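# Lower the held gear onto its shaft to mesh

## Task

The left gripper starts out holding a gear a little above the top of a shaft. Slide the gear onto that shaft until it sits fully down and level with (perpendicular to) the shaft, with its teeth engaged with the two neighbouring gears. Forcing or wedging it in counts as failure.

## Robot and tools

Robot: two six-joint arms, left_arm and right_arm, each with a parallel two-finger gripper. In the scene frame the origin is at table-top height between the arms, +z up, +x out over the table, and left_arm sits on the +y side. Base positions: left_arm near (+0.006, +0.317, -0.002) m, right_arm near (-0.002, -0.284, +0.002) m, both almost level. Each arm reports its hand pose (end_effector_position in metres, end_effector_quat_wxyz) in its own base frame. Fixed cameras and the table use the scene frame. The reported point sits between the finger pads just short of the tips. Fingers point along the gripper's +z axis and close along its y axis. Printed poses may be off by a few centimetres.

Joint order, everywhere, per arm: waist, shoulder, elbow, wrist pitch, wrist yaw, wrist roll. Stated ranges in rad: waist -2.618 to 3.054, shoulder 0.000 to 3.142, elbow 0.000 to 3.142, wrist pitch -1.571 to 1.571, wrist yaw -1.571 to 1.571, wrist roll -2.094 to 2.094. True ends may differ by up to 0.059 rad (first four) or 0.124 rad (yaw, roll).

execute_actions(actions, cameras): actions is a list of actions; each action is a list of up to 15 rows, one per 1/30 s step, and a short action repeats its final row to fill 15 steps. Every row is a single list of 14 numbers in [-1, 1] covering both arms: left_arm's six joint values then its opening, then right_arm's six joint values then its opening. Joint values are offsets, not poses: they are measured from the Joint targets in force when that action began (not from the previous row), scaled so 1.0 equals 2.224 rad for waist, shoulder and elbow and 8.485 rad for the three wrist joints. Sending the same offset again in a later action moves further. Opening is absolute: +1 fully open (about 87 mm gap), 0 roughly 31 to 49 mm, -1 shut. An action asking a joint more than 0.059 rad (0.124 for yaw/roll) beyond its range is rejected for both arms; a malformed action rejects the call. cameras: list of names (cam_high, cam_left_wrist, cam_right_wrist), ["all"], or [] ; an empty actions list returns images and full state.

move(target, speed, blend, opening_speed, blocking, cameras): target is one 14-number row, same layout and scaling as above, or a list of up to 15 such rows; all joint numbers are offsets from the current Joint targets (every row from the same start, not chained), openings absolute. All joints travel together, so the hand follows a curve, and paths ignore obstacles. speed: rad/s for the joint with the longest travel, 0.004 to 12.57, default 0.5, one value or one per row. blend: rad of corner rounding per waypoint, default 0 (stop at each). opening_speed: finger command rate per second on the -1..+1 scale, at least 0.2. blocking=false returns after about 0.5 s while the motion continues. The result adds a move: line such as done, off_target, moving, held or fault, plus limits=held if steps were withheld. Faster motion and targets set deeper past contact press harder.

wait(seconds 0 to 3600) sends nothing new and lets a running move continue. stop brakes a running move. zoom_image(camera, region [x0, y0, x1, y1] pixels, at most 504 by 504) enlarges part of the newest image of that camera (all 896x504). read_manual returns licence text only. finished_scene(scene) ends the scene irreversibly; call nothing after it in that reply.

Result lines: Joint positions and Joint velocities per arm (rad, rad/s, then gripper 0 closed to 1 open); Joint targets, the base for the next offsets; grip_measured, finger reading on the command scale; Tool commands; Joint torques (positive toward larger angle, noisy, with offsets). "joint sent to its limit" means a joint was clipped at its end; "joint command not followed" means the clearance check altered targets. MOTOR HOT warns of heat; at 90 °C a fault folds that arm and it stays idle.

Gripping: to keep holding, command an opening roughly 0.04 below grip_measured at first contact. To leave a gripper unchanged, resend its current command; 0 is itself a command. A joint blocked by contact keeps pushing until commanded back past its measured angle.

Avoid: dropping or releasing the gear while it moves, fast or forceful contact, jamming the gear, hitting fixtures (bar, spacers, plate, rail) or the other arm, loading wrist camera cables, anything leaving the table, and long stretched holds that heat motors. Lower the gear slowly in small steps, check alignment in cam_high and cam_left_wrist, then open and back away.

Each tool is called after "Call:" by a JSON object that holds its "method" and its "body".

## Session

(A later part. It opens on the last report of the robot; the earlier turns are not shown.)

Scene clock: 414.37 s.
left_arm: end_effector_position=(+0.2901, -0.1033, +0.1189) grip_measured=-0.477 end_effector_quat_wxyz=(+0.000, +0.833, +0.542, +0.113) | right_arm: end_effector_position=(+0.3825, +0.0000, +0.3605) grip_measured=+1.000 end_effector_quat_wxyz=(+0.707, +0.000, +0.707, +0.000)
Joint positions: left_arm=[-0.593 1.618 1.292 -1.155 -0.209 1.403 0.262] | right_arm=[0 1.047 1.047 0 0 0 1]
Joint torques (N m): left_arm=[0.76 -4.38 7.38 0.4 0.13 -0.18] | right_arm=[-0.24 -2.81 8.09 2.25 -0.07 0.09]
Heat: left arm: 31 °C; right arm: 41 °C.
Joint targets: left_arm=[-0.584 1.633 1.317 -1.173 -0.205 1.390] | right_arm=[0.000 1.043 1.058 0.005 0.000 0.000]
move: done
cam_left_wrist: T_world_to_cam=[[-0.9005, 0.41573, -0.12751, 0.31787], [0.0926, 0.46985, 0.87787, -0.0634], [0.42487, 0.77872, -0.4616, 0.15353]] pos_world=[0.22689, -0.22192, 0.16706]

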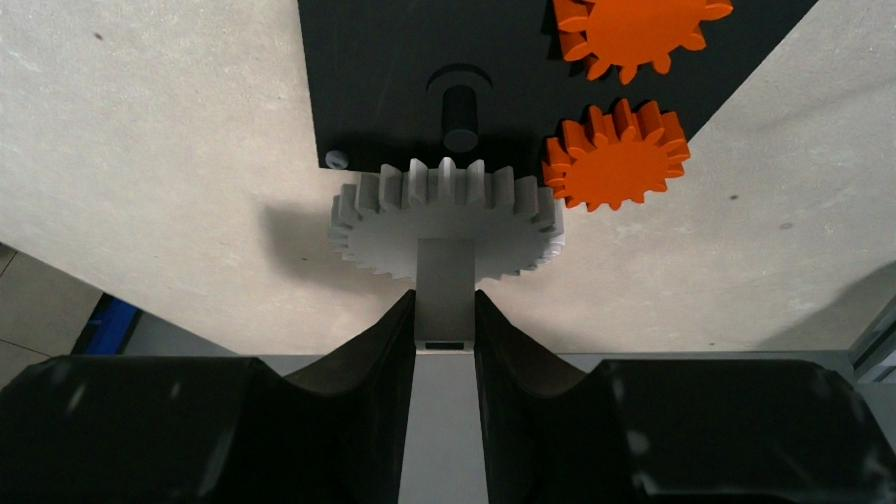

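Call:
{"method": "move", "body": {"target": [[0,0,0.027,-0.0071,0,0,-1,0,0,0,0,0,0,1],[-0.1142,0.0148,0.0122,-0.0082,-0.0232,-0.0163,-1,0,0,0,0,0,0,1],[-0.1142,0.0148,-0.0148,-0.0011,-0.0232,-0.0163,-1,0,0,0,0,0,0,1]], "speed": [0.2,0.25,0.05], "blend": [0.01,0.01,0], "cameras": ["cam_left_wrist","cam_high"]}}

Call:
{"method": "zoom_image", "body": {"camera": "cam_left_wrist", "region": [300, 20, 660, 310]}}

Call:
{"method": "zoom_image", "body": {"camera": "cam_high", "region": [480, 210, 570, 300]}}

Scene clock: 483.23 s.
left_arm: end_effector_position=(+0.2672, -0.1400, +0.1258) grip_measured=-0.477 end_effector_quat_wxyz=(-0.030, +0.849, +0.492, +0.189) | right_arm: end_effector_position=(+0.3825, +0.0000, +0.3605) grip_measured=+1.000 end_effector_quat_wxyz=(+0.707, +0.000, +0.707, +0.000)
Joint positions: left_arm=[-0.83 1.648 1.294 -1.193 -0.384 1.266 0.262] | right_arm=[0 1.047 1.047 0 0 0 1]
Joint torques (N m): left_arm=[-0.88 -4.4 4.62 0.56 -0.25 -0.2] | right_arm=[-0.25 -2.81 8.1 2.25 -0.06 0.09]
Heat: left arm: 36 °C; right arm: 42 °C.
Joint targets: left_arm=[-0.837 1.666 1.284 -1.182 -0.402 1.252] | right_arm=[0.000 1.043 1.058 0.005 0.000 0.000]
move: done
cam_left_wrist: T_world_to_cam=[[-0.84416, 0.51813, -0.13759, 0.31396], [0.04965, 0.33112, 0.94228, -0.06619], [0.53379, 0.78861, -0.30524, 0.14767]] pos_world=[0.18949, -0.25721, 0.15065]
Images, in order (width x height): cam_high 896x504, cam_left_wrist 896x504.

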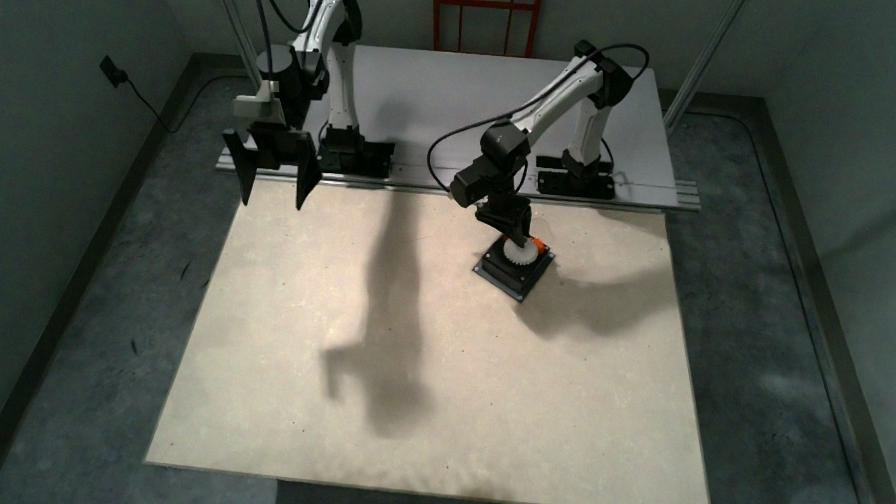

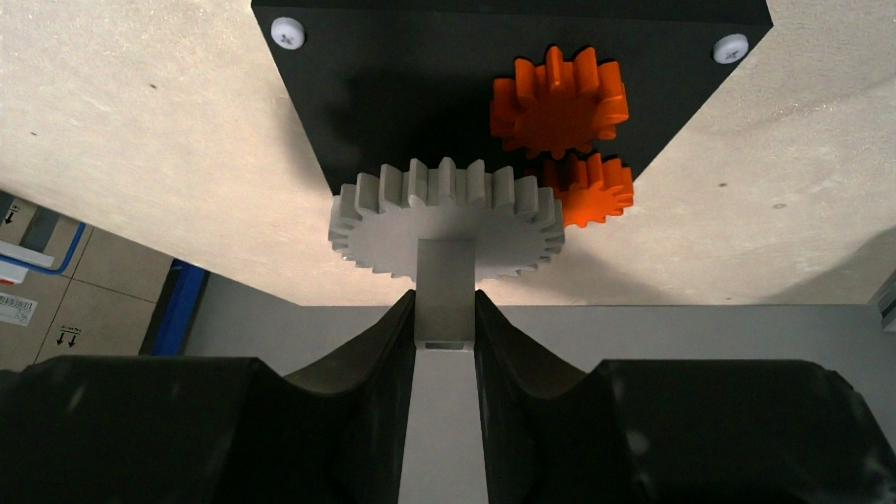

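Scaled by 1.400 from the camera's image (finer frame: 1280x720).

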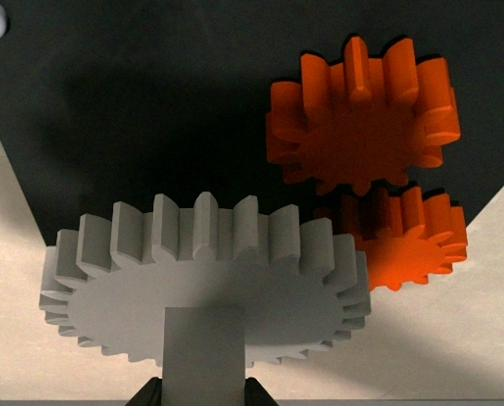

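Scaled by 5.600 from the camera's image (finer frame: 1280x720).

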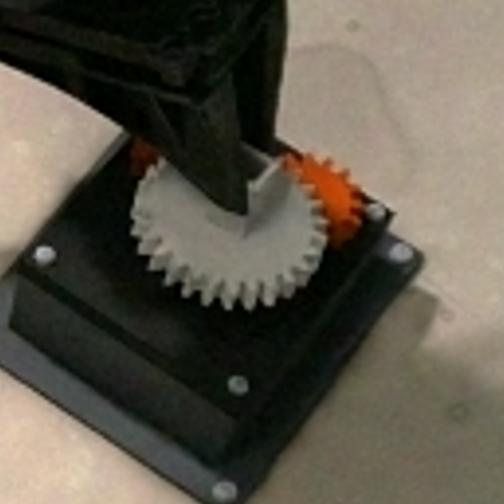

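Call:
{"method": "move", "body": {"target": [[0.009,0,0,0,0,0,-1,0,0,0,0,0,0,1],[0.009,0.0042,-0.0112,0.0041,0,0,-1,0,0,0,0,0,0,1]], "speed": 0.04, "cameras": ["cam_left_wrist","cam_high"]}}

Call:
{"method": "zoom_image", "body": {"camera": "cam_left_wrist", "region": [300, 20, 660, 310]}}

Scene clock: 501.47 s.
left_arm: end_effector_position=(+0.2689, -0.1386, +0.1195) grip_measured=-0.477 end_effector_quat_wxyz=(-0.033, +0.848, +0.493, +0.193) | right_arm: end_effector_position=(+0.3825, +0.0000, +0.3605) grip_measured=+1.000 end_effector_quat_wxyz=(+0.707, +0.000, +0.707, +0.000)
Joint positions: left_arm=[-0.827 1.656 1.272 -1.166 -0.394 1.266 0.262] | right_arm=[0 1.047 1.047 0 0 0 1]
Joint torques (N m): left_arm=[0.81 -4.14 4.37 0.62 -0.13 -0.18] | right_arm=[-0.25 -2.82 8.1 2.25 -0.06 0.09]
Heat: left arm: 35 °C; right arm: 42 °C.
Joint targets: left_arm=[-0.818 1.675 1.259 -1.147 -0.402 1.252] | right_arm=[0.000 1.043 1.058 0.005 0.000 0.000]
move: done
cam_left_wrist: T_world_to_cam=[[-0.84502, 0.51655, -0.13827, 0.31396], [0.04307, 0.32348, 0.94525, -0.0604], [0.533, 0.7928, -0.2956, 0.14334]] pos_world=[0.1915, -0.25628, 0.14287]
Images, in order (width x height): cam_high 896x504, cam_left_wrist 896x504.

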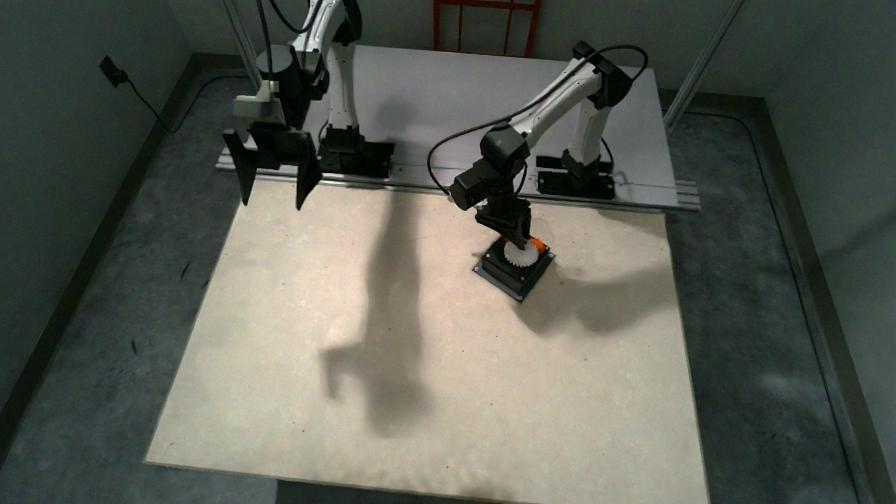

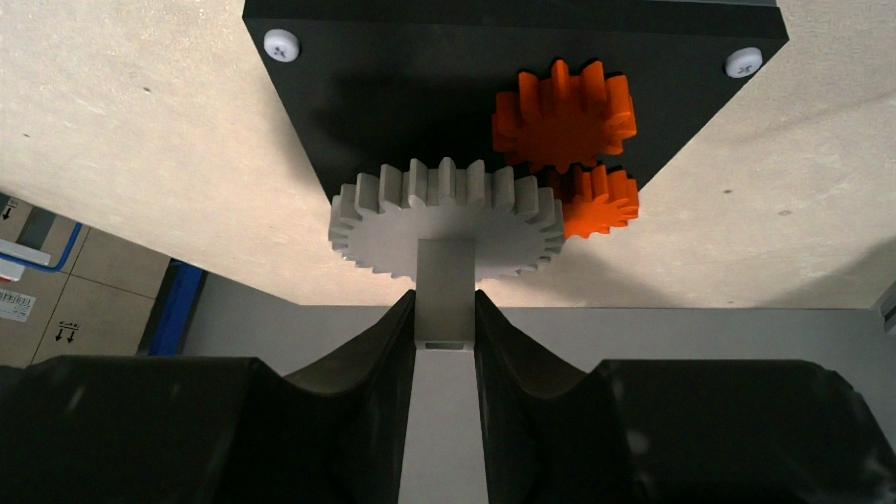

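Scaled by 1.400 from the camera's image (finer frame: 1280x720).

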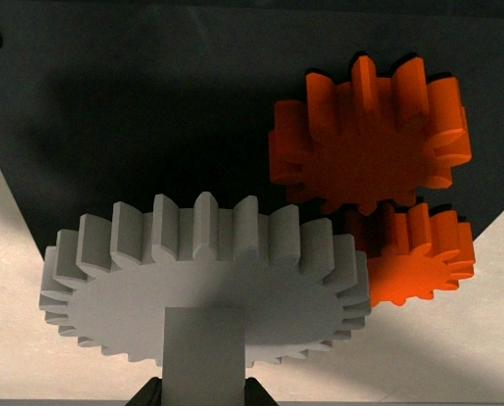

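Call:
{"method": "move", "body": {"target": [0,0.0023,-0.0065,0.0023,0,0,-1,0,0,0,0,0,0,1], "speed": 0.03}}

Scene clock: 505.43 s.
left_arm: end_effector_position=(+0.2708, -0.1369, +0.1193) grip_measured=-0.477 end_effector_quat_wxyz=(-0.034, +0.846, +0.492, +0.202) | right_arm: end_effector_position=(+0.3825, +0.0000, +0.3605) grip_measured=+1.000 end_effector_quat_wxyz=(+0.707, +0.000, +0.707, +0.000)
Joint positions: left_arm=[-0.827 1.656 1.264 -1.157 -0.412 1.265 0.262] | right_arm=[0 1.047 1.047 0 0 0 1]
Joint torques (N m): left_arm=[0.76 -3.9 3.92 0.76 0.05 -0.2] | right_arm=[-0.27 -2.82 8.09 2.25 -0.06 0.09]
Heat: left arm: 34 °C; right arm: 42 °C.
Joint targets: left_arm=[-0.818 1.680 1.245 -1.128 -0.402 1.252] | right_arm=[0.000 1.043 1.058 0.005 0.000 0.000]
move: done

Call:
{"method": "move", "body": {"target": [0,0,0,0,0.0020,0,-1,0,0,0,0,0,0,1], "speed": 0.05}}

Call:
{"method": "move", "body": {"target": [0,0,0,0,0.0016,0,-1,0,0,0,0,0,0,1], "speed": 0.05}}

Call:
{"method": "move", "body": {"target": [0,0,0,0,0.0016,0,-1,0,0,0,0,0,0,1], "speed": 0.05, "cameras": ["cam_left_wrist"]}}

Scene clock: 515.53 s.
left_arm: end_effector_position=(+0.2708, -0.1368, +0.1192) grip_measured=-0.477 end_effector_quat_wxyz=(-0.034, +0.846, +0.492, +0.202) | right_arm: end_effector_position=(+0.3825, +0.0000, +0.3605) grip_measured=+1.000 end_effector_quat_wxyz=(+0.707, +0.000, +0.707, +0.000)
Joint positions: left_arm=[-0.827 1.656 1.264 -1.156 -0.412 1.265 0.262] | right_arm=[0 1.047 1.047 0 0 0 1]
Joint torques (N m): left_arm=[0.73 -3.79 3.92 0.73 0.23 -0.17] | right_arm=[-0.25 -2.82 8.1 2.25 -0.06 0.09]
Heat: left arm: 33 °C; right arm: 42 °C.
Joint targets: left_arm=[-0.818 1.680 1.245 -1.128 -0.385 1.252] | right_arm=[0.000 1.043 1.058 0.005 0.000 0.000]
move: done

Scene clock: 516.03 s.
left_arm: end_effector_position=(+0.2707, -0.1369, +0.1191) grip_measured=-0.477 end_effector_quat_wxyz=(-0.034, +0.846, +0.492, +0.202) | right_arm: end_effector_position=(+0.3825, +0.0000, +0.3605) grip_measured=+1.000 end_effector_quat_wxyz=(+0.707, +0.000, +0.707, +0.000)
Joint positions: left_arm=[-0.827 1.656 1.264 -1.156 -0.412 1.265 0.262] | right_arm=[0 1.047 1.047 0 0 0 1]
Joint torques (N m): left_arm=[0.75 -3.86 3.88 0.74 0.38 -0.16] | right_arm=[-0.24 -2.82 8.1 2.25 -0.06 0.09]
Heat: left arm: 33 °C; right arm: 42 °C.
Joint targets: left_arm=[-0.818 1.680 1.245 -1.128 -0.371 1.252] | right_arm=[0.000 1.043 1.058 0.005 0.000 0.000]
move: off_target (left_arm); left_arm: the wrist yaw is farthest, 0.040 rad from its target

Scene clock: 516.53 s.
left_arm: end_effector_position=(+0.2706, -0.1370, +0.1191) grip_measured=-0.477 end_effector_quat_wxyz=(-0.034, +0.846, +0.492, +0.201) | right_arm: end_effector_position=(+0.3825, +0.0000, +0.3605) grip_measured=+1.000 end_effector_quat_wxyz=(+0.707, +0.000, +0.707, +0.000)
Joint positions: left_arm=[-0.827 1.656 1.264 -1.156 -0.411 1.265 0.262] | right_arm=[0 1.047 1.047 0 0 0 1]
Joint torques (N m): left_arm=[0.69 -3.89 3.9 0.74 0.53 -0.17] | right_arm=[-0.25 -2.82 8.09 2.25 -0.07 0.09]
Heat: left arm: 33 °C; right arm: 42 °C.
Joint targets: left_arm=[-0.818 1.680 1.245 -1.128 -0.358 1.252] | right_arm=[0.000 1.043 1.058 0.005 0.000 0.000]
move: off_target (left_arm); left_arm: the wrist yaw is farthest, 0.053 rad from its target
cam_left_wrist: T_world_to_cam=[[-0.84371, 0.51703, -0.14435, 0.31494], [0.03023, 0.31424, 0.94886, -0.05886], [0.53595, 0.7962, -0.28075, 0.13892]] pos_world=[0.19304, -0.25494, 0.14031]

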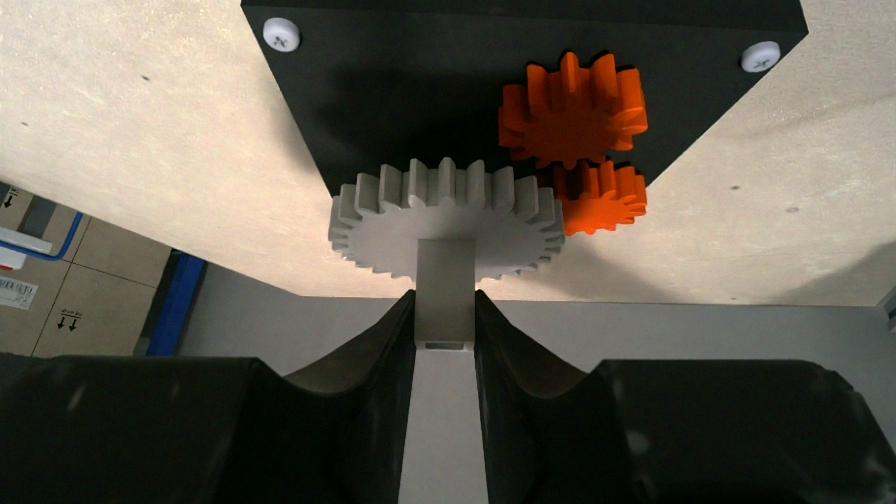

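Call:
{"method": "move", "body": {"target": [0,0,0.002,-0.0005,0.0016,0,-1,0,0,0,0,0,0,1], "speed": 0.05}}

Call:
{"method": "move", "body": {"target": [0,0,0.002,-0.0005,0.001,0,-1,0,0,0,0,0,0,1], "speed": 0.05}}

Scene clock: 520.77 s.
left_arm: end_effector_position=(+0.2705, -0.1371, +0.1189) grip_measured=-0.477 end_effector_quat_wxyz=(-0.034, +0.846, +0.492, +0.201) | right_arm: end_effector_position=(+0.3825, +0.0000, +0.3605) grip_measured=+1.000 end_effector_quat_wxyz=(+0.707, +0.000, +0.707, +0.000)
Joint positions: left_arm=[-0.827 1.656 1.264 -1.156 -0.41 1.265 0.262] | right_arm=[0 1.047 1.047 0 0 0 1]
Joint torques (N m): left_arm=[0.83 -3.79 4.29 0.68 0.68 -0.16] | right_arm=[-0.25 -2.82 8.09 2.25 -0.06 0.09]
Heat: left arm: 33 °C; right arm: 42 °C.
Joint targets: left_arm=[-0.818 1.680 1.249 -1.132 -0.344 1.252] | right_arm=[0.000 1.043 1.058 0.005 0.000 0.000]
move: off_target (left_arm); left_arm: the wrist yaw is farthest, 0.065 rad from its target

Scene clock: 521.27 s.
left_arm: end_effector_position=(+0.2704, -0.1372, +0.1188) grip_measured=-0.477 end_effector_quat_wxyz=(-0.033, +0.846, +0.492, +0.200) | right_arm: end_effector_position=(+0.3825, +0.0000, +0.3605) grip_measured=+1.000 end_effector_quat_wxyz=(+0.707, +0.000, +0.707, +0.000)
Joint positions: left_arm=[-0.827 1.656 1.264 -1.156 -0.408 1.265 0.262] | right_arm=[0 1.047 1.047 0 0 0 1]
Joint torques (N m): left_arm=[0.8 -3.78 4.53 0.69 0.81 -0.17] | right_arm=[-0.25 -2.81 8.1 2.25 -0.06 0.09]
Heat: left arm: 33 °C; right arm: 42 °C.
Joint targets: left_arm=[-0.818 1.680 1.254 -1.136 -0.335 1.252] | right_arm=[0.000 1.043 1.058 0.005 0.000 0.000]
move: off_target (left_arm); left_arm: the wrist yaw is farthest, 0.073 rad from its target

Call:
{"method": "move", "body": {"target": [[0,0,0.0135,-0.0035,-0.0059,0,-1,0,0,0,0,0,0,1],[0.0027,-0.0072,0.0054,-0.0022,-0.0059,0,-1,0,0,0,0,0,0,1]], "speed": 0.06, "cameras": ["cam_left_wrist"]}}

Call:
{"method": "zoom_image", "body": {"camera": "cam_left_wrist", "region": [480, 30, 680, 260]}}

Scene clock: 556.13 s.
left_arm: end_effector_position=(+0.2710, -0.1363, +0.1194) grip_measured=-0.477 end_effector_quat_wxyz=(-0.034, +0.845, +0.494, +0.201) | right_arm: end_effector_position=(+0.3825, +0.0000, +0.3605) grip_measured=+1.000 end_effector_quat_wxyz=(+0.707, +0.000, +0.707, +0.000)
Joint positions: left_arm=[-0.824 1.656 1.265 -1.158 -0.41 1.265 0.262] | right_arm=[0 1.047 1.047 0 0 0 1]
Joint torques (N m): left_arm=[0.94 -5.01 5.45 0.49 0.21 -0.17] | right_arm=[-0.25 -2.82 8.1 2.25 -0.06 0.1]
Heat: left arm: 33 °C; right arm: 43 °C.
Joint targets: left_arm=[-0.811 1.664 1.266 -1.155 -0.385 1.252] | right_arm=[0.000 1.043 1.058 0.005 0.000 0.000]
move: done
cam_left_wrist: T_world_to_cam=[[-0.84537, 0.51437, -0.14408, 0.31494], [0.03006, 0.31511, 0.94858, -0.05921], [0.53333, 0.79758, -0.28185, 0.1393]] pos_world=[0.19373, -0.25444, 0.14081]

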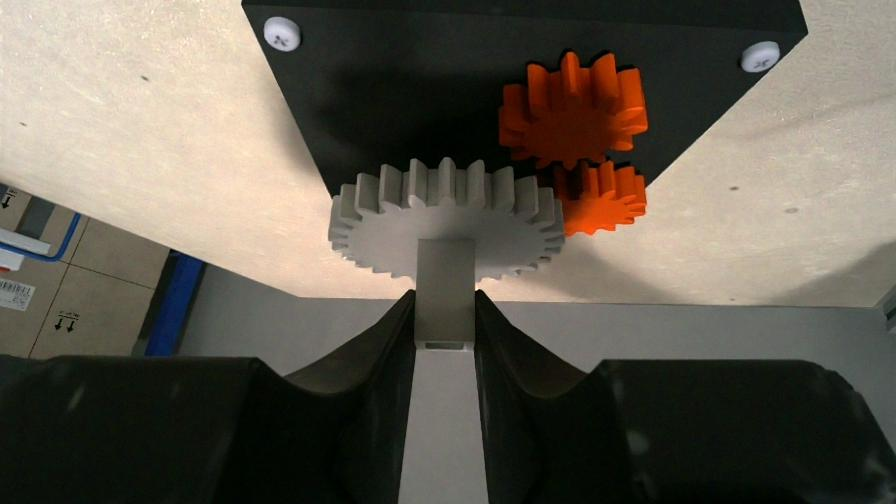

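Scaled by 2.191 from the camera's image (finer frame: 1280x720).

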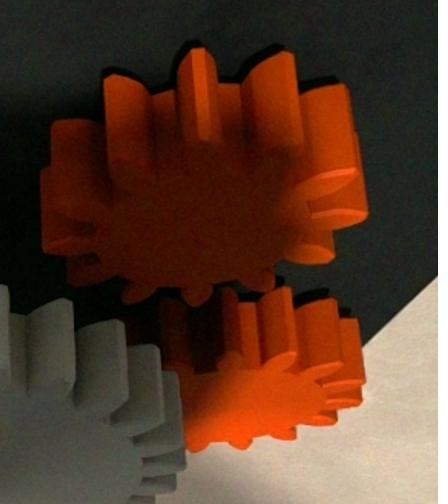

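Call:
{"method": "move", "body": {"target": [[0,0,0.0135,-0.0035,-0.0029,0,-1,0,0,0,0,0,0,1],[0,-0.0063,0.009,-0.0030,-0.0029,0,-1,0,0,0,0,0,0,1],[0,-0.0063,-0.0018,-0.0002,-0.0029,0,-1,0,0,0,0,0,0,1]], "speed": 0.06}}

Scene clock: 580.47 s.
left_arm: end_effector_position=(+0.2716, -0.1357, +0.1210) grip_measured=-0.477 end_effector_quat_wxyz=(-0.034, +0.845, +0.495, +0.201) | right_arm: end_effector_position=(+0.3825, +0.0000, +0.3605) grip_measured=+1.000 end_effector_quat_wxyz=(+0.707, +0.000, +0.707, +0.000)
Joint positions: left_arm=[-0.821 1.656 1.272 -1.165 -0.41 1.265 0.262] | right_arm=[0 1.047 1.047 0 0 0 1]
Joint torques (N m): left_arm=[0.7 -6.23 4.57 0.51 -0.11 -0.18] | right_arm=[-0.24 -2.82 8.1 2.25 -0.06 0.1]
Heat: left arm: 33 °C; right arm: 43 °C.
Joint targets: left_arm=[-0.812 1.650 1.262 -1.156 -0.410 1.252] | right_arm=[0.000 1.043 1.058 0.005 0.000 0.000]
move: done

Call:
{"method": "move", "body": {"target": [0,-0.0148,0,0,0,0,-1,0,0,0,0,0,0,1], "speed": 0.06, "cameras": ["cam_left_wrist"]}}

Call:
{"method": "zoom_image", "body": {"camera": "cam_left_wrist", "region": [480, 30, 680, 260]}}

Scene clock: 592.77 s.
left_arm: end_effector_position=(+0.2716, -0.1357, +0.1210) grip_measured=-0.477 end_effector_quat_wxyz=(-0.034, +0.845, +0.495, +0.201) | right_arm: end_effector_position=(+0.3825, +0.0000, +0.3605) grip_measured=+1.000 end_effector_quat_wxyz=(+0.707, +0.000, +0.707, +0.000)
Joint positions: left_arm=[-0.821 1.656 1.272 -1.165 -0.41 1.265 0.262] | right_arm=[0 1.047 1.047 0 0 0 1]
Joint torques (N m): left_arm=[0.72 -8.68 4.57 0.54 -0.11 -0.18] | right_arm=[-0.25 -2.82 8.09 2.25 -0.06 0.09]
Heat: left arm: 33 °C; right arm: 43 °C.
Joint targets: left_arm=[-0.812 1.617 1.262 -1.156 -0.410 1.252] | right_arm=[0.000 1.043 1.058 0.005 0.000 0.000]
move: off_target (left_arm); left_arm: the shoulder is farthest, 0.039 rad from its target
cam_left_wrist: T_world_to_cam=[[-0.84692, 0.51182, -0.1441, 0.31538], [0.02909, 0.31521, 0.94858, -0.06067], [0.53092, 0.79918, -0.28185, 0.13983]] pos_world=[0.19463, -0.25404, 0.14241]

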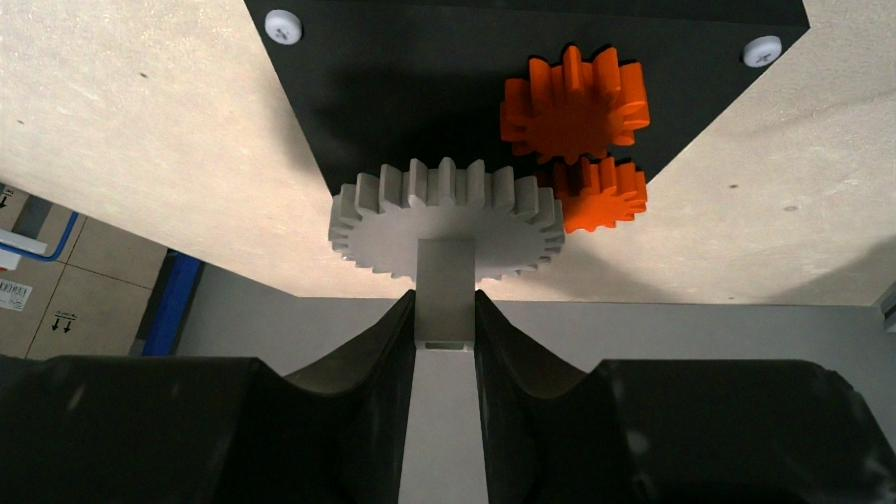

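Scaled by 2.191 from the camera's image (finer frame: 1280x720).

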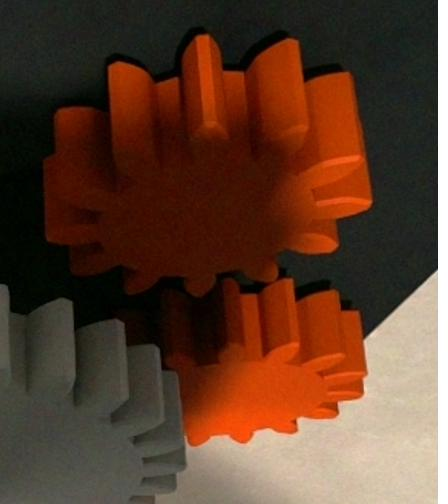

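Call:
{"method": "move", "body": {"target": [[0,-0.0256,0,0,0,0,-1,0,0,0,0,0,0,1],[0,0.0185,0,0,0,0,-1,0,0,0,0,0,0,1]], "speed": 0.08, "cameras": ["cam_left_wrist"]}}

Call:
{"method": "zoom_image", "body": {"camera": "cam_left_wrist", "region": [480, 30, 680, 260]}}

Scene clock: 601.63 s.
left_arm: end_effector_position=(+0.2715, -0.1356, +0.1248) grip_measured=-0.477 end_effector_quat_wxyz=(-0.027, +0.844, +0.496, +0.202) | right_arm: end_effector_position=(+0.3825, +0.0000, +0.3605) grip_measured=+1.000 end_effector_quat_wxyz=(+0.707, +0.000, +0.707, +0.000)
Joint positions: left_arm=[-0.821 1.642 1.272 -1.165 -0.41 1.264 0.262] | right_arm=[0 1.047 1.047 0 0 0 1]
Joint torques (N m): left_arm=[0.62 -4.42 4.68 0.56 -0.06 -0.16] | right_arm=[-0.25 -2.81 8.09 2.25 -0.06 0.09]
Heat: left arm: 33 °C; right arm: 43 °C.
Joint targets: left_arm=[-0.812 1.659 1.262 -1.157 -0.410 1.252] | right_arm=[0.000 1.043 1.058 0.005 0.000 0.000]
move: done
cam_left_wrist: T_world_to_cam=[[-0.84562, 0.50997, -0.15765, 0.31688], [0.01978, 0.32508, 0.94548, -0.05995], [0.53341, 0.7964, -0.28498, 0.14021]] pos_world=[0.19436, -0.25377, 0.1466]

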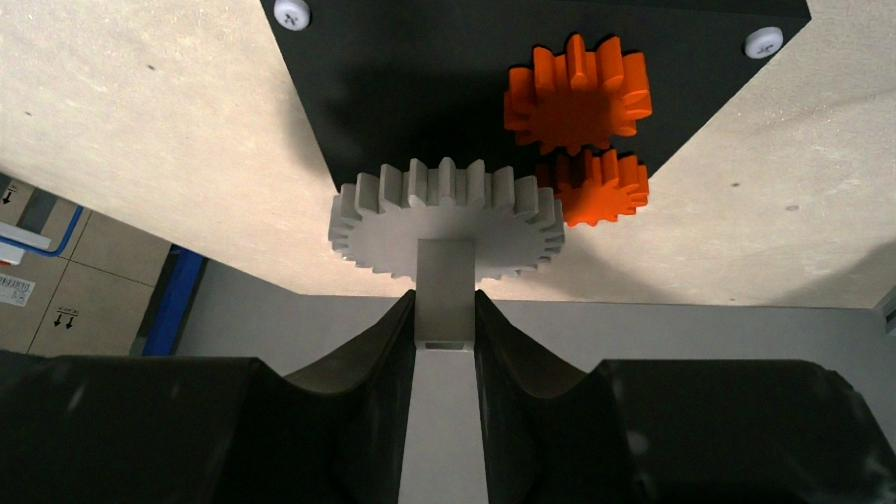

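Scaled by 2.191 from the camera's image (finer frame: 1280x720).

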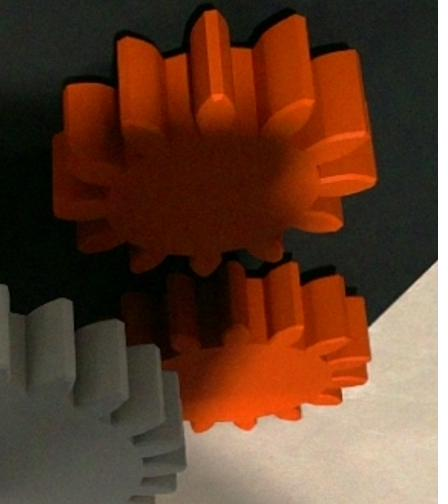

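Call:
{"method": "move", "body": {"target": [[0,-0.0405,-0.0008,-0.0023,0,0,-1,0,0,0,0,0,0,1],[0,-0.0032,-0.0008,-0.0023,0,0,-1,0,0,0,0,0,0,1],[0,-0.0032,-0.0143,0.00125,0,0,-1,0,0,0,0,0,0,1]], "speed": [0.15,0.1,0.03], "cameras": ["cam_left_wrist"]}}

Call:
{"method": "zoom_image", "body": {"camera": "cam_left_wrist", "region": [480, 30, 680, 260]}}

Scene clock: 619.67 s.
left_arm: end_effector_position=(+0.2667, -0.1305, +0.1190) grip_measured=-0.477 end_effector_quat_wxyz=(-0.037, +0.845, +0.495, +0.200) | right_arm: end_effector_position=(+0.3825, +0.0000, +0.3605) grip_measured=+1.000 end_effector_quat_wxyz=(+0.707, +0.000, +0.707, +0.000)
Joint positions: left_arm=[-0.821 1.634 1.241 -1.16 -0.41 1.264 0.262] | right_arm=[0 1.047 1.047 0 0 0 1]
Joint torques (N m): left_arm=[0.68 -4.27 4.62 0.57 -0.08 -0.18] | right_arm=[-0.25 -2.82 8.09 2.25 -0.06 0.09]
Heat: left arm: 33 °C; right arm: 43 °C.
Joint targets: left_arm=[-0.812 1.651 1.230 -1.146 -0.410 1.252] | right_arm=[0.000 1.043 1.058 0.005 0.000 0.000]
move: done
cam_left_wrist: T_world_to_cam=[[-0.84759, 0.51199, -0.13951, 0.30798], [0.03208, 0.31186, 0.94959, -0.06161], [0.52968, 0.80039, -0.28075, 0.13801]] pos_world=[0.18992, -0.24893, 0.14021]

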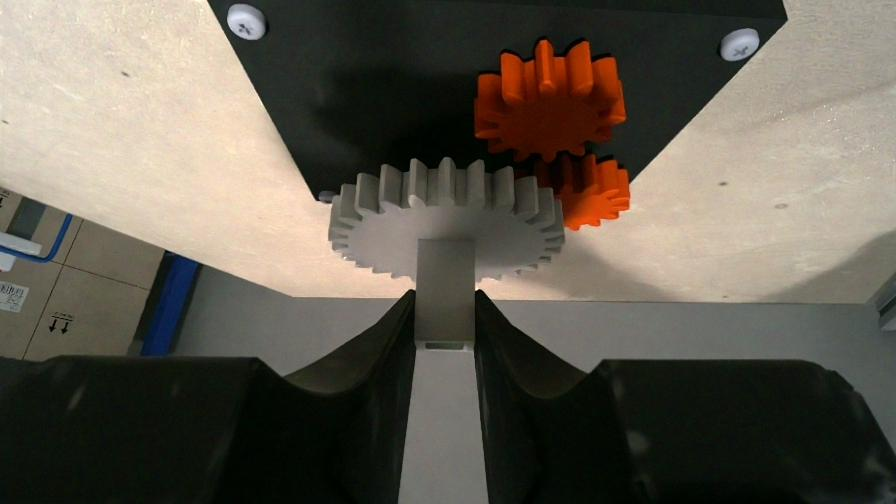

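Scaled by 2.191 from the camera's image (finer frame: 1280x720).

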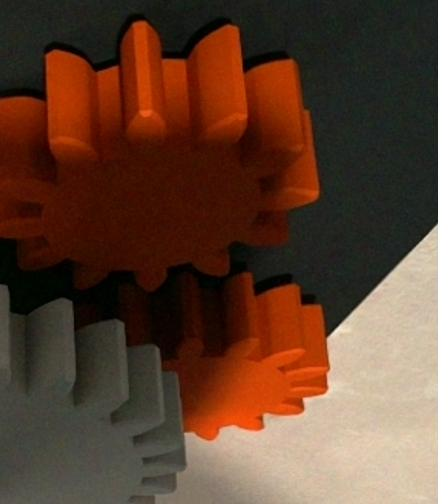

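Call:
{"method": "move", "body": {"target": [[0,0,0.012,-0.003,0,0,-1,0,0,0,0,0,0,1],[-0.0108,0.0059,0.0144,-0.0027,0,0,-1,0,0,0,0,0,0,1],[-0.0108,0.0059,0.0034,0.0004,0,0,-1,0,0,0,0,0,0,1]], "speed": [0.06,0.06,0.03], "cameras": ["cam_left_wrist"]}}

Call:
{"method": "zoom_image", "body": {"camera": "cam_left_wrist", "region": [480, 30, 680, 260]}}

Scene clock: 642.13 s.
left_arm: end_effector_position=(+0.2665, -0.1321, +0.1189) grip_measured=-0.477 end_effector_quat_wxyz=(-0.039, +0.847, +0.491, +0.202) | right_arm: end_effector_position=(+0.3825, +0.0000, +0.3605) grip_measured=+1.000 end_effector_quat_wxyz=(+0.707, +0.000, +0.707, +0.000)
Joint positions: left_arm=[-0.828 1.641 1.245 -1.164 -0.414 1.264 0.262] | right_arm=[0 1.047 1.047 0 0 0 1]
Joint torques (N m): left_arm=[-0.88 -3.78 4.74 0.63 -0.06 -0.18] | right_arm=[-0.25 -2.82 8.09 2.25 -0.06 0.1]
Heat: left arm: 32 °C; right arm: 43 °C.
Joint targets: left_arm=[-0.836 1.665 1.237 -1.142 -0.410 1.252] | right_arm=[0.000 1.043 1.058 0.005 0.000 0.000]
move: done
cam_left_wrist: T_world_to_cam=[[-0.84423, 0.51873, -0.13489, 0.30808], [0.03512, 0.30467, 0.95181, -0.06302], [0.53483, 0.79881, -0.27543, 0.1372]] pos_world=[0.18893, -0.25021, 0.13933]

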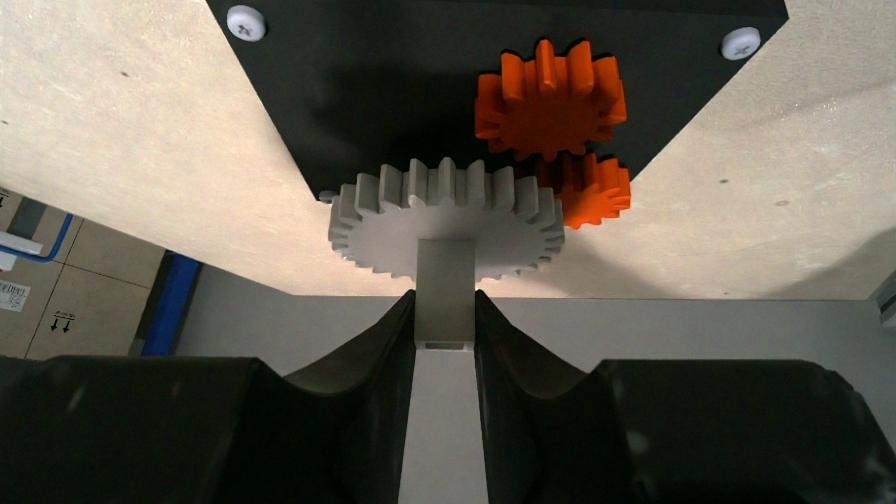

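Scaled by 2.191 from the camera's image (finer frame: 1280x720).

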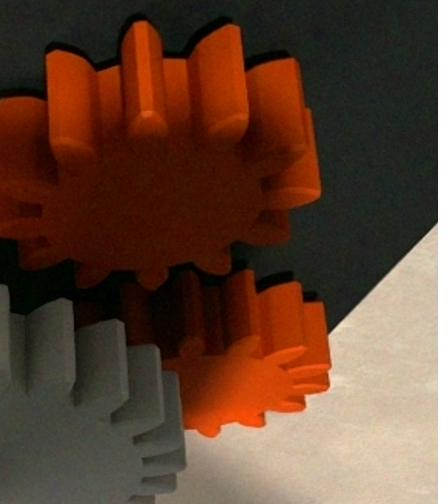

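Call:
{"method": "move", "body": {"target": [0,0,0.0015,0.0020,0,0,-1,0,0,0,0,0,0,1], "speed": 0.04}}

Scene clock: 649.43 s.
left_arm: end_effector_position=(+0.2673, -0.1328, +0.1190) grip_measured=-0.477 end_effector_quat_wxyz=(-0.037, +0.846, +0.492, +0.203) | right_arm: end_effector_position=(+0.3825, +0.0000, +0.3605) grip_measured=+1.000 end_effector_quat_wxyz=(+0.707, +0.000, +0.707, +0.000)
Joint positions: left_arm=[-0.828 1.641 1.245 -1.159 -0.415 1.264 0.262] | right_arm=[0 1.047 1.047 0 0 0 1]
Joint torques (N m): left_arm=[-0.84 -3.75 5.15 0.74 -0.04 -0.16] | right_arm=[-0.25 -2.82 8.1 2.25 -0.06 0.09]
Heat: left arm: 32 °C; right arm: 43 °C.
Joint targets: left_arm=[-0.836 1.665 1.241 -1.126 -0.410 1.252] | right_arm=[0.000 1.043 1.058 0.005 0.000 0.000]
move: done

Call:
{"method": "move", "body": {"target": [-0.003,0.001,0.0,0.0015,0,0,-1,0,0,0,0,0,0,1], "speed": 0.04}}

Call:
{"method": "move", "body": {"target": [-0.003,0.002,0.0,0.0010,0,0,-1,0,0,0,0,0,0,1], "speed": 0.04, "cameras": ["cam_left_wrist"]}}

Call:
{"method": "zoom_image", "body": {"camera": "cam_left_wrist", "region": [300, 20, 660, 310]}}

Scene clock: 654.60 s.
left_arm: end_effector_position=(+0.2688, -0.1361, +0.1192) grip_measured=-0.477 end_effector_quat_wxyz=(-0.030, +0.846, +0.491, +0.206) | right_arm: end_effector_position=(+0.3825, +0.0000, +0.3605) grip_measured=+1.000 end_effector_quat_wxyz=(+0.707, +0.000, +0.707, +0.000)
Joint positions: left_arm=[-0.833 1.641 1.245 -1.146 -0.418 1.264 0.262] | right_arm=[0 1.047 1.047 0 0 0 1]
Joint torques (N m): left_arm=[-0.92 -3.64 5 0.76 -0.01 -0.17] | right_arm=[-0.25 -2.82 8.1 2.25 -0.06 0.09]
Heat: left arm: 32 °C; right arm: 43 °C.
Joint targets: left_arm=[-0.842 1.667 1.241 -1.113 -0.410 1.252] | right_arm=[0.000 1.043 1.058 0.005 0.000 0.000]
move: done

Scene clock: 655.20 s.
left_arm: end_effector_position=(+0.2694, -0.1378, +0.1194) grip_measured=-0.477 end_effector_quat_wxyz=(-0.030, +0.847, +0.487, +0.210) | right_arm: end_effector_position=(+0.3825, +0.0000, +0.3605) grip_measured=+1.000 end_effector_quat_wxyz=(+0.707, +0.000, +0.707, +0.000)
Joint positions: left_arm=[-0.841 1.644 1.245 -1.142 -0.427 1.264 0.262] | right_arm=[0 1.047 1.047 0 0 0 1]
Joint torques (N m): left_arm=[-0.83 -3.54 5 0.81 0.09 -0.16] | right_arm=[-0.25 -2.82 8.09 2.25 -0.06 0.09]
Heat: left arm: 32 °C; right arm: 43 °C.
Joint targets: left_arm=[-0.849 1.671 1.241 -1.104 -0.410 1.252] | right_arm=[0.000 1.043 1.058 0.005 0.000 0.000]
move: off_target (left_arm); left_arm: the wrist pitch is farthest, 0.037 rad from its target
cam_left_wrist: T_world_to_cam=[[-0.83485, 0.52767, -0.1568, 0.31478], [0.01725, 0.30979, 0.95065, -0.05613], [0.5502, 0.79095, -0.26773, 0.13419]] pos_world=[0.18993, -0.25484, 0.13864]

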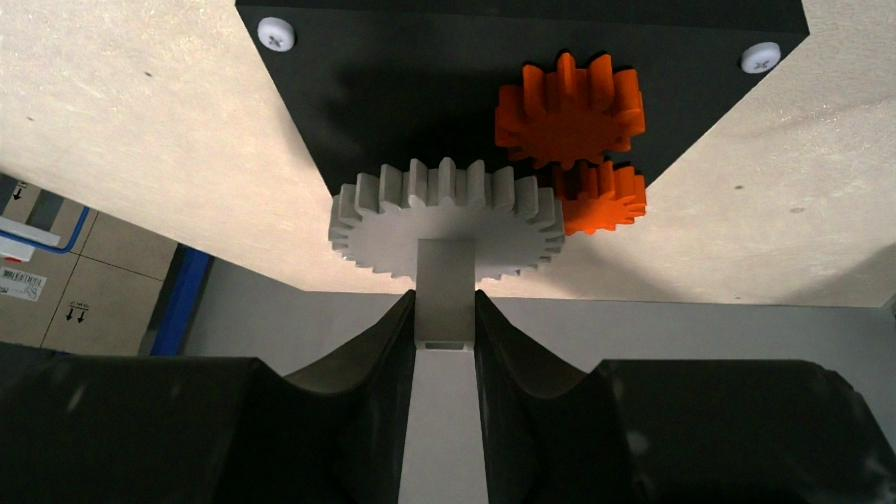

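Scaled by 1.400 from the camera's image (finer frame: 1280x720).

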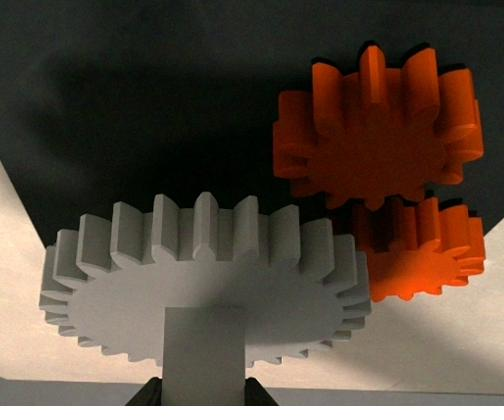

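Call:
{"method": "move", "body": {"target": [[0,0,0.018,-0.0057,0,0,-1,0,0,0,0,0,0,1],[0.018,-0.0018,0.018,-0.0085,0.0035,0,-1,0,0,0,0,0,0,1],[0.018,-0.0018,0.0063,-0.0057,0.0035,0,-1,0,0,0,0,0,0,1]], "speed": [0.1,0.1,0.04]}}

Scene clock: 681.37 s.
left_arm: end_effector_position=(+0.2712, -0.1366, +0.1196) grip_measured=-0.477 end_effector_quat_wxyz=(-0.030, +0.844, +0.497, +0.198) | right_arm: end_effector_position=(+0.3825, +0.0000, +0.3605) grip_measured=+1.000 end_effector_quat_wxyz=(+0.707, +0.000, +0.707, +0.000)
Joint positions: left_arm=[-0.82 1.652 1.265 -1.155 -0.402 1.264 0.262] | right_arm=[0 1.047 1.047 0 0 0 1]
Joint torques (N m): left_arm=[0.81 -4.52 4.53 0.48 0.18 -0.14] | right_arm=[-0.25 -2.82 8.1 2.25 -0.06 0.09]
Heat: left arm: 32 °C; right arm: 43 °C.
Joint targets: left_arm=[-0.809 1.667 1.255 -1.153 -0.380 1.252] | right_arm=[0.000 1.043 1.058 0.005 0.000 0.000]
move: done

Call:
{"method": "move", "body": {"target": [[0,0,-0.004,-0.001,0,0,-1,0,0,0,0,0,0,1],[0,0,-0.004,-0.002,0.0018,0,-1,0,0,0,0,0,0,1],[0,0,-0.004,-0.004,0.001,0,-1,0,0,0,0,0,0,1],[0,0,-0.004,-0.0045,-0.001,0,-1,0,0,0,0,0,0,1],[0,0,-0.004,-0.003,-0.0026,0,-1,0,0,0,0,0,0,1],[0,0,-0.004,-0.0005,-0.0022,0,-1,0,0,0,0,0,0,1],[0,0,-0.004,0.0006,0,0,-1,0,0,0,0,0,0,1],[0,0,-0.004,-0.0005,0.0028,0,-1,0,0,0,0,0,0,1],[0,0,-0.004,-0.004,0.0032,0,-1,0,0,0,0,0,0,1],[0,0,-0.004,-0.0062,0.001,0,-1,0,0,0,0,0,0,1],[0,0,-0.004,-0.006,-0.002,0,-1,0,0,0,0,0,0,1],[0,0,-0.004,-0.0024,0,0,-1,0,0,0,0,0,0,1]], "speed": 0.1, "blend": [0.005,0.005,0.005,0.005,0.005,0.005,0.005,0.005,0.005,0.005,0.005,0], "cameras": ["cam_left_wrist"]}}

Scene clock: 692.63 s.
left_arm: end_effector_position=(+0.2669, -0.1327, +0.1188) grip_measured=-0.477 end_effector_quat_wxyz=(-0.042, +0.846, +0.495, +0.193) | right_arm: end_effector_position=(+0.3825, +0.0000, +0.3605) grip_measured=+1.000 end_effector_quat_wxyz=(+0.707, +0.000, +0.707, +0.000)
Joint positions: left_arm=[-0.82 1.652 1.263 -1.178 -0.398 1.264 0.262] | right_arm=[0 1.047 1.047 0 0 0 1]
Joint torques (N m): left_arm=[0.96 -4.48 3.97 0.47 0.13 -0.16] | right_arm=[-0.25 -2.82 8.1 2.25 -0.07 0.1]
Heat: left arm: 32 °C; right arm: 43 °C.
Joint targets: left_arm=[-0.809 1.667 1.246 -1.173 -0.380 1.252] | right_arm=[0.000 1.043 1.058 0.005 0.000 0.000]
move: done; blend cut to 0.0044 rad at target 1
cam_left_wrist: T_world_to_cam=[[-0.85078, 0.51069, -0.12398, 0.30805], [0.04789, 0.31028, 0.94944, -0.06511], [0.52334, 0.80182, -0.28844, 0.14243]] pos_world=[0.19066, -0.25132, 0.1411]

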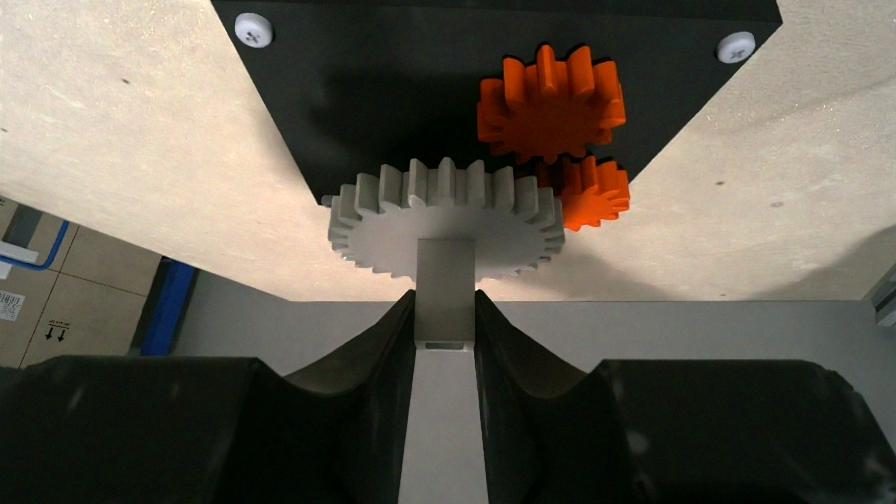

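Call:
{"method": "move", "body": {"target": [[-0.0171,-0.0405,0.009,0.0012,0,0,-1,0,0,0,0,0,0,1],[-0.0171,-0.0054,0.009,0.0012,0,0,-1,0,0,0,0,0,0,1],[-0.0171,-0.0054,-0.0036,0.0035,0,0,-1,0,0,0,0,0,0,1]], "speed": [0.15,0.1,0.03], "cameras": ["cam_left_wrist"]}}

Call:
{"method": "zoom_image", "body": {"camera": "cam_left_wrist", "region": [300, 20, 660, 310]}}

Scene clock: 719.83 s.
left_arm: end_effector_position=(+0.2637, -0.1403, +0.1185) grip_measured=-0.477 end_effector_quat_wxyz=(-0.028, +0.851, +0.489, +0.189) | right_arm: end_effector_position=(+0.3825, +0.0000, +0.3605) grip_measured=+1.000 end_effector_quat_wxyz=(+0.707, +0.000, +0.707, +0.000)
Joint positions: left_arm=[-0.84 1.638 1.254 -1.16 -0.384 1.264 0.262] | right_arm=[0 1.047 1.047 0 0 0 1]
Joint torques (N m): left_arm=[-0.85 -4.36 4.37 0.59 -0.01 -0.14] | right_arm=[-0.25 -2.82 8.09 2.25 -0.06 0.1]
Heat: left arm: 32 °C; right arm: 43 °C.
Joint targets: left_arm=[-0.847 1.655 1.238 -1.143 -0.380 1.252] | right_arm=[0.000 1.043 1.058 0.005 0.000 0.000]
move: done
cam_left_wrist: T_world_to_cam=[[-0.83995, 0.52398, -0.14119, 0.31033], [0.04981, 0.33352, 0.94142, -0.0587], [0.54038, 0.78372, -0.30624, 0.1452]] pos_world=[0.18512, -0.25683, 0.14354]

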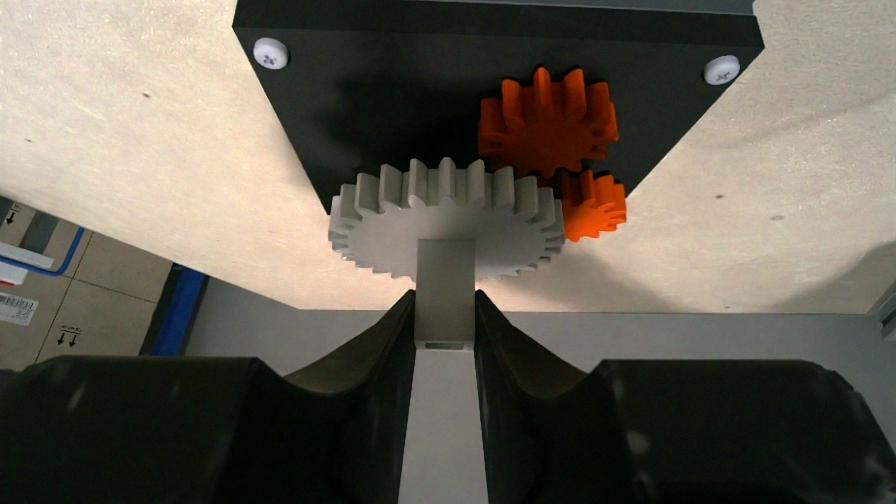

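Scaled by 1.400 from the camera's image (finer frame: 1280x720).

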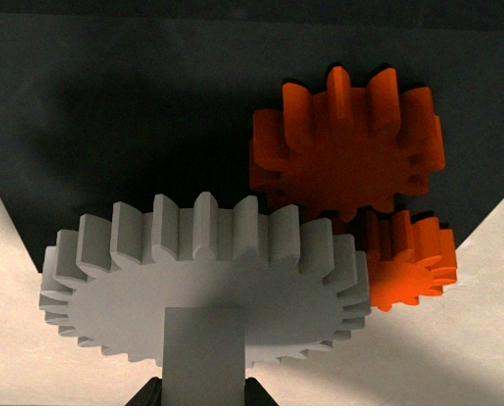

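Call:
{"method": "move", "body": {"target": [[0.0,0,0.006,-0.0016,0,0,-1,0,0,0,0,0,0,1],[0.0085,0.0054,0.012,-0.0017,0,0,-1,0,0,0,0,0,0,1],[0.0085,0.0054,0.0015,0.0010,0,0,-1,0,0,0,0,0,0,1]], "speed": [0.06,0.06,0.03]}}

Scene clock: 755.80 s.
left_arm: end_effector_position=(+0.2643, -0.1395, +0.1185) grip_measured=-0.477 end_effector_quat_wxyz=(-0.028, +0.850, +0.490, +0.190) | right_arm: end_effector_position=(+0.3825, +0.0000, +0.3605) grip_measured=+1.000 end_effector_quat_wxyz=(+0.707, +0.000, +0.707, +0.000)
Joint positions: left_arm=[-0.836 1.638 1.253 -1.159 -0.385 1.264 0.262] | right_arm=[0 1.047 1.047 0 0 0 1]
Joint torques (N m): left_arm=[0.68 -3.36 4.46 0.7 -0.04 -0.16] | right_arm=[-0.25 -2.82 8.1 2.25 -0.07 0.09]
Heat: left arm: 32 °C; right arm: 44 °C.
Joint targets: left_arm=[-0.828 1.667 1.241 -1.135 -0.380 1.252] | right_arm=[0.000 1.043 1.058 0.005 0.000 0.000]
move: done

Call:
{"method": "move", "body": {"target": [0.0,0.0045,-0.002,0,0,0,-1,0,0,0,0,0,0,1], "speed": 0.04}}

Call:
{"method": "move", "body": {"target": [0.0,0.003,0.001,0,0,0,-1,0,0,0,0,0,0,1], "speed": 0.04}}

Scene clock: 759.80 s.
left_arm: end_effector_position=(+0.2660, -0.1380, +0.1183) grip_measured=-0.477 end_effector_quat_wxyz=(-0.033, +0.849, +0.489, +0.196) | right_arm: end_effector_position=(+0.3825, +0.0000, +0.3605) grip_measured=+1.000 end_effector_quat_wxyz=(+0.707, +0.000, +0.707, +0.000)
Joint positions: left_arm=[-0.836 1.645 1.253 -1.159 -0.4 1.263 0.262] | right_arm=[0 1.047 1.047 0 0 0 1]
Joint torques (N m): left_arm=[0.61 -3.17 4.1 0.67 0.17 -0.16] | right_arm=[-0.25 -2.82 8.09 2.25 -0.06 0.09]
Heat: left arm: 32 °C; right arm: 44 °C.
Joint targets: left_arm=[-0.828 1.677 1.237 -1.135 -0.380 1.252] | right_arm=[0.000 1.043 1.058 0.005 0.000 0.000]
move: done

Scene clock: 760.37 s.
left_arm: end_effector_position=(+0.2669, -0.1372, +0.1183) grip_measured=-0.477 end_effector_quat_wxyz=(-0.035, +0.848, +0.489, +0.200) | right_arm: end_effector_position=(+0.3825, +0.0000, +0.3605) grip_measured=+1.000 end_effector_quat_wxyz=(+0.707, +0.000, +0.707, +0.000)
Joint positions: left_arm=[-0.836 1.648 1.253 -1.159 -0.408 1.263 0.262] | right_arm=[0 1.047 1.047 0 0 0 1]
Joint torques (N m): left_arm=[0.66 -2.95 4.23 0.68 0.26 -0.16] | right_arm=[-0.25 -2.82 8.09 2.25 -0.06 0.1]
Heat: left arm: 32 °C; right arm: 44 °C.
Joint targets: left_arm=[-0.828 1.684 1.239 -1.135 -0.380 1.252] | right_arm=[0.000 1.043 1.058 0.005 0.000 0.000]
move: done

Call:
{"method": "move", "body": {"target": [0.0,0.003,0.003,0.0012,0.004,0,-1,0,0,0,0,0,0,1], "speed": 0.05}}

Call:
{"method": "move", "body": {"target": [0.0,0,0,0.0008,0.003,0,-1,0,0,0,0,0,0,1], "speed": 0.05}}

Call:
{"method": "move", "body": {"target": [-0.004,0,0,0.0008,0.002,0,-1,0,0,0,0,0,0,1], "speed": 0.05}}

Scene clock: 768.87 s.
left_arm: end_effector_position=(+0.2668, -0.1372, +0.1179) grip_measured=-0.477 end_effector_quat_wxyz=(-0.036, +0.848, +0.489, +0.200) | right_arm: end_effector_position=(+0.3825, +0.0000, +0.3605) grip_measured=+1.000 end_effector_quat_wxyz=(+0.707, +0.000, +0.707, +0.000)
Joint positions: left_arm=[-0.836 1.65 1.253 -1.159 -0.408 1.263 0.262] | right_arm=[0 1.047 1.047 0 0 0 1]
Joint torques (N m): left_arm=[0.7 -2.39 4.83 0.75 0.66 -0.15] | right_arm=[-0.25 -2.82 8.1 2.25 -0.06 0.09]
Heat: left arm: 32 °C; right arm: 44 °C.
Joint targets: left_arm=[-0.828 1.691 1.246 -1.125 -0.346 1.252] | right_arm=[0.000 1.043 1.058 0.005 0.000 0.000]
move: off_target (left_arm); left_arm: the wrist yaw is farthest, 0.062 rad from its target

Scene clock: 769.60 s.
left_arm: end_effector_position=(+0.2667, -0.1374, +0.1178) grip_measured=-0.477 end_effector_quat_wxyz=(-0.035, +0.849, +0.489, +0.199) | right_arm: end_effector_position=(+0.3825, +0.0000, +0.3605) grip_measured=+1.000 end_effector_quat_wxyz=(+0.707, +0.000, +0.707, +0.000)
Joint positions: left_arm=[-0.836 1.65 1.253 -1.159 -0.407 1.263 0.262] | right_arm=[0 1.047 1.047 0 0 0 1]
Joint torques (N m): left_arm=[0.69 -2.45 4.72 0.85 0.95 -0.15] | right_arm=[-0.25 -2.82 8.1 2.25 -0.07 0.09]
Heat: left arm: 32 °C; right arm: 44 °C.
Joint targets: left_arm=[-0.828 1.691 1.246 -1.118 -0.321 1.252] | right_arm=[0.000 1.043 1.058 0.005 0.000 0.000]
move: off_target (left_arm); left_arm: the wrist yaw is farthest, 0.086 rad from its target

Scene clock: 770.17 s.
left_arm: end_effector_position=(+0.2666, -0.1375, +0.1177) grip_measured=-0.477 end_effector_quat_wxyz=(-0.035, +0.849, +0.489, +0.199) | right_arm: end_effector_position=(+0.3825, +0.0000, +0.3605) grip_measured=+1.000 end_effector_quat_wxyz=(+0.707, +0.000, +0.707, +0.000)
Joint positions: left_arm=[-0.836 1.65 1.253 -1.159 -0.406 1.263 0.262] | right_arm=[0 1.047 1.047 0 0 0 1]
Joint torques (N m): left_arm=[-0.1 -2.51 4.81 0.87 1.12 -0.18] | right_arm=[-0.25 -2.82 8.1 2.25 -0.06 0.1]
Heat: left arm: 32 °C; right arm: 44 °C.
Joint targets: left_arm=[-0.837 1.691 1.246 -1.111 -0.304 1.252] | right_arm=[0.000 1.043 1.058 0.005 0.000 0.000]
move: off_target (left_arm); left_arm: the wrist yaw is farthest, 0.102 rad from its target


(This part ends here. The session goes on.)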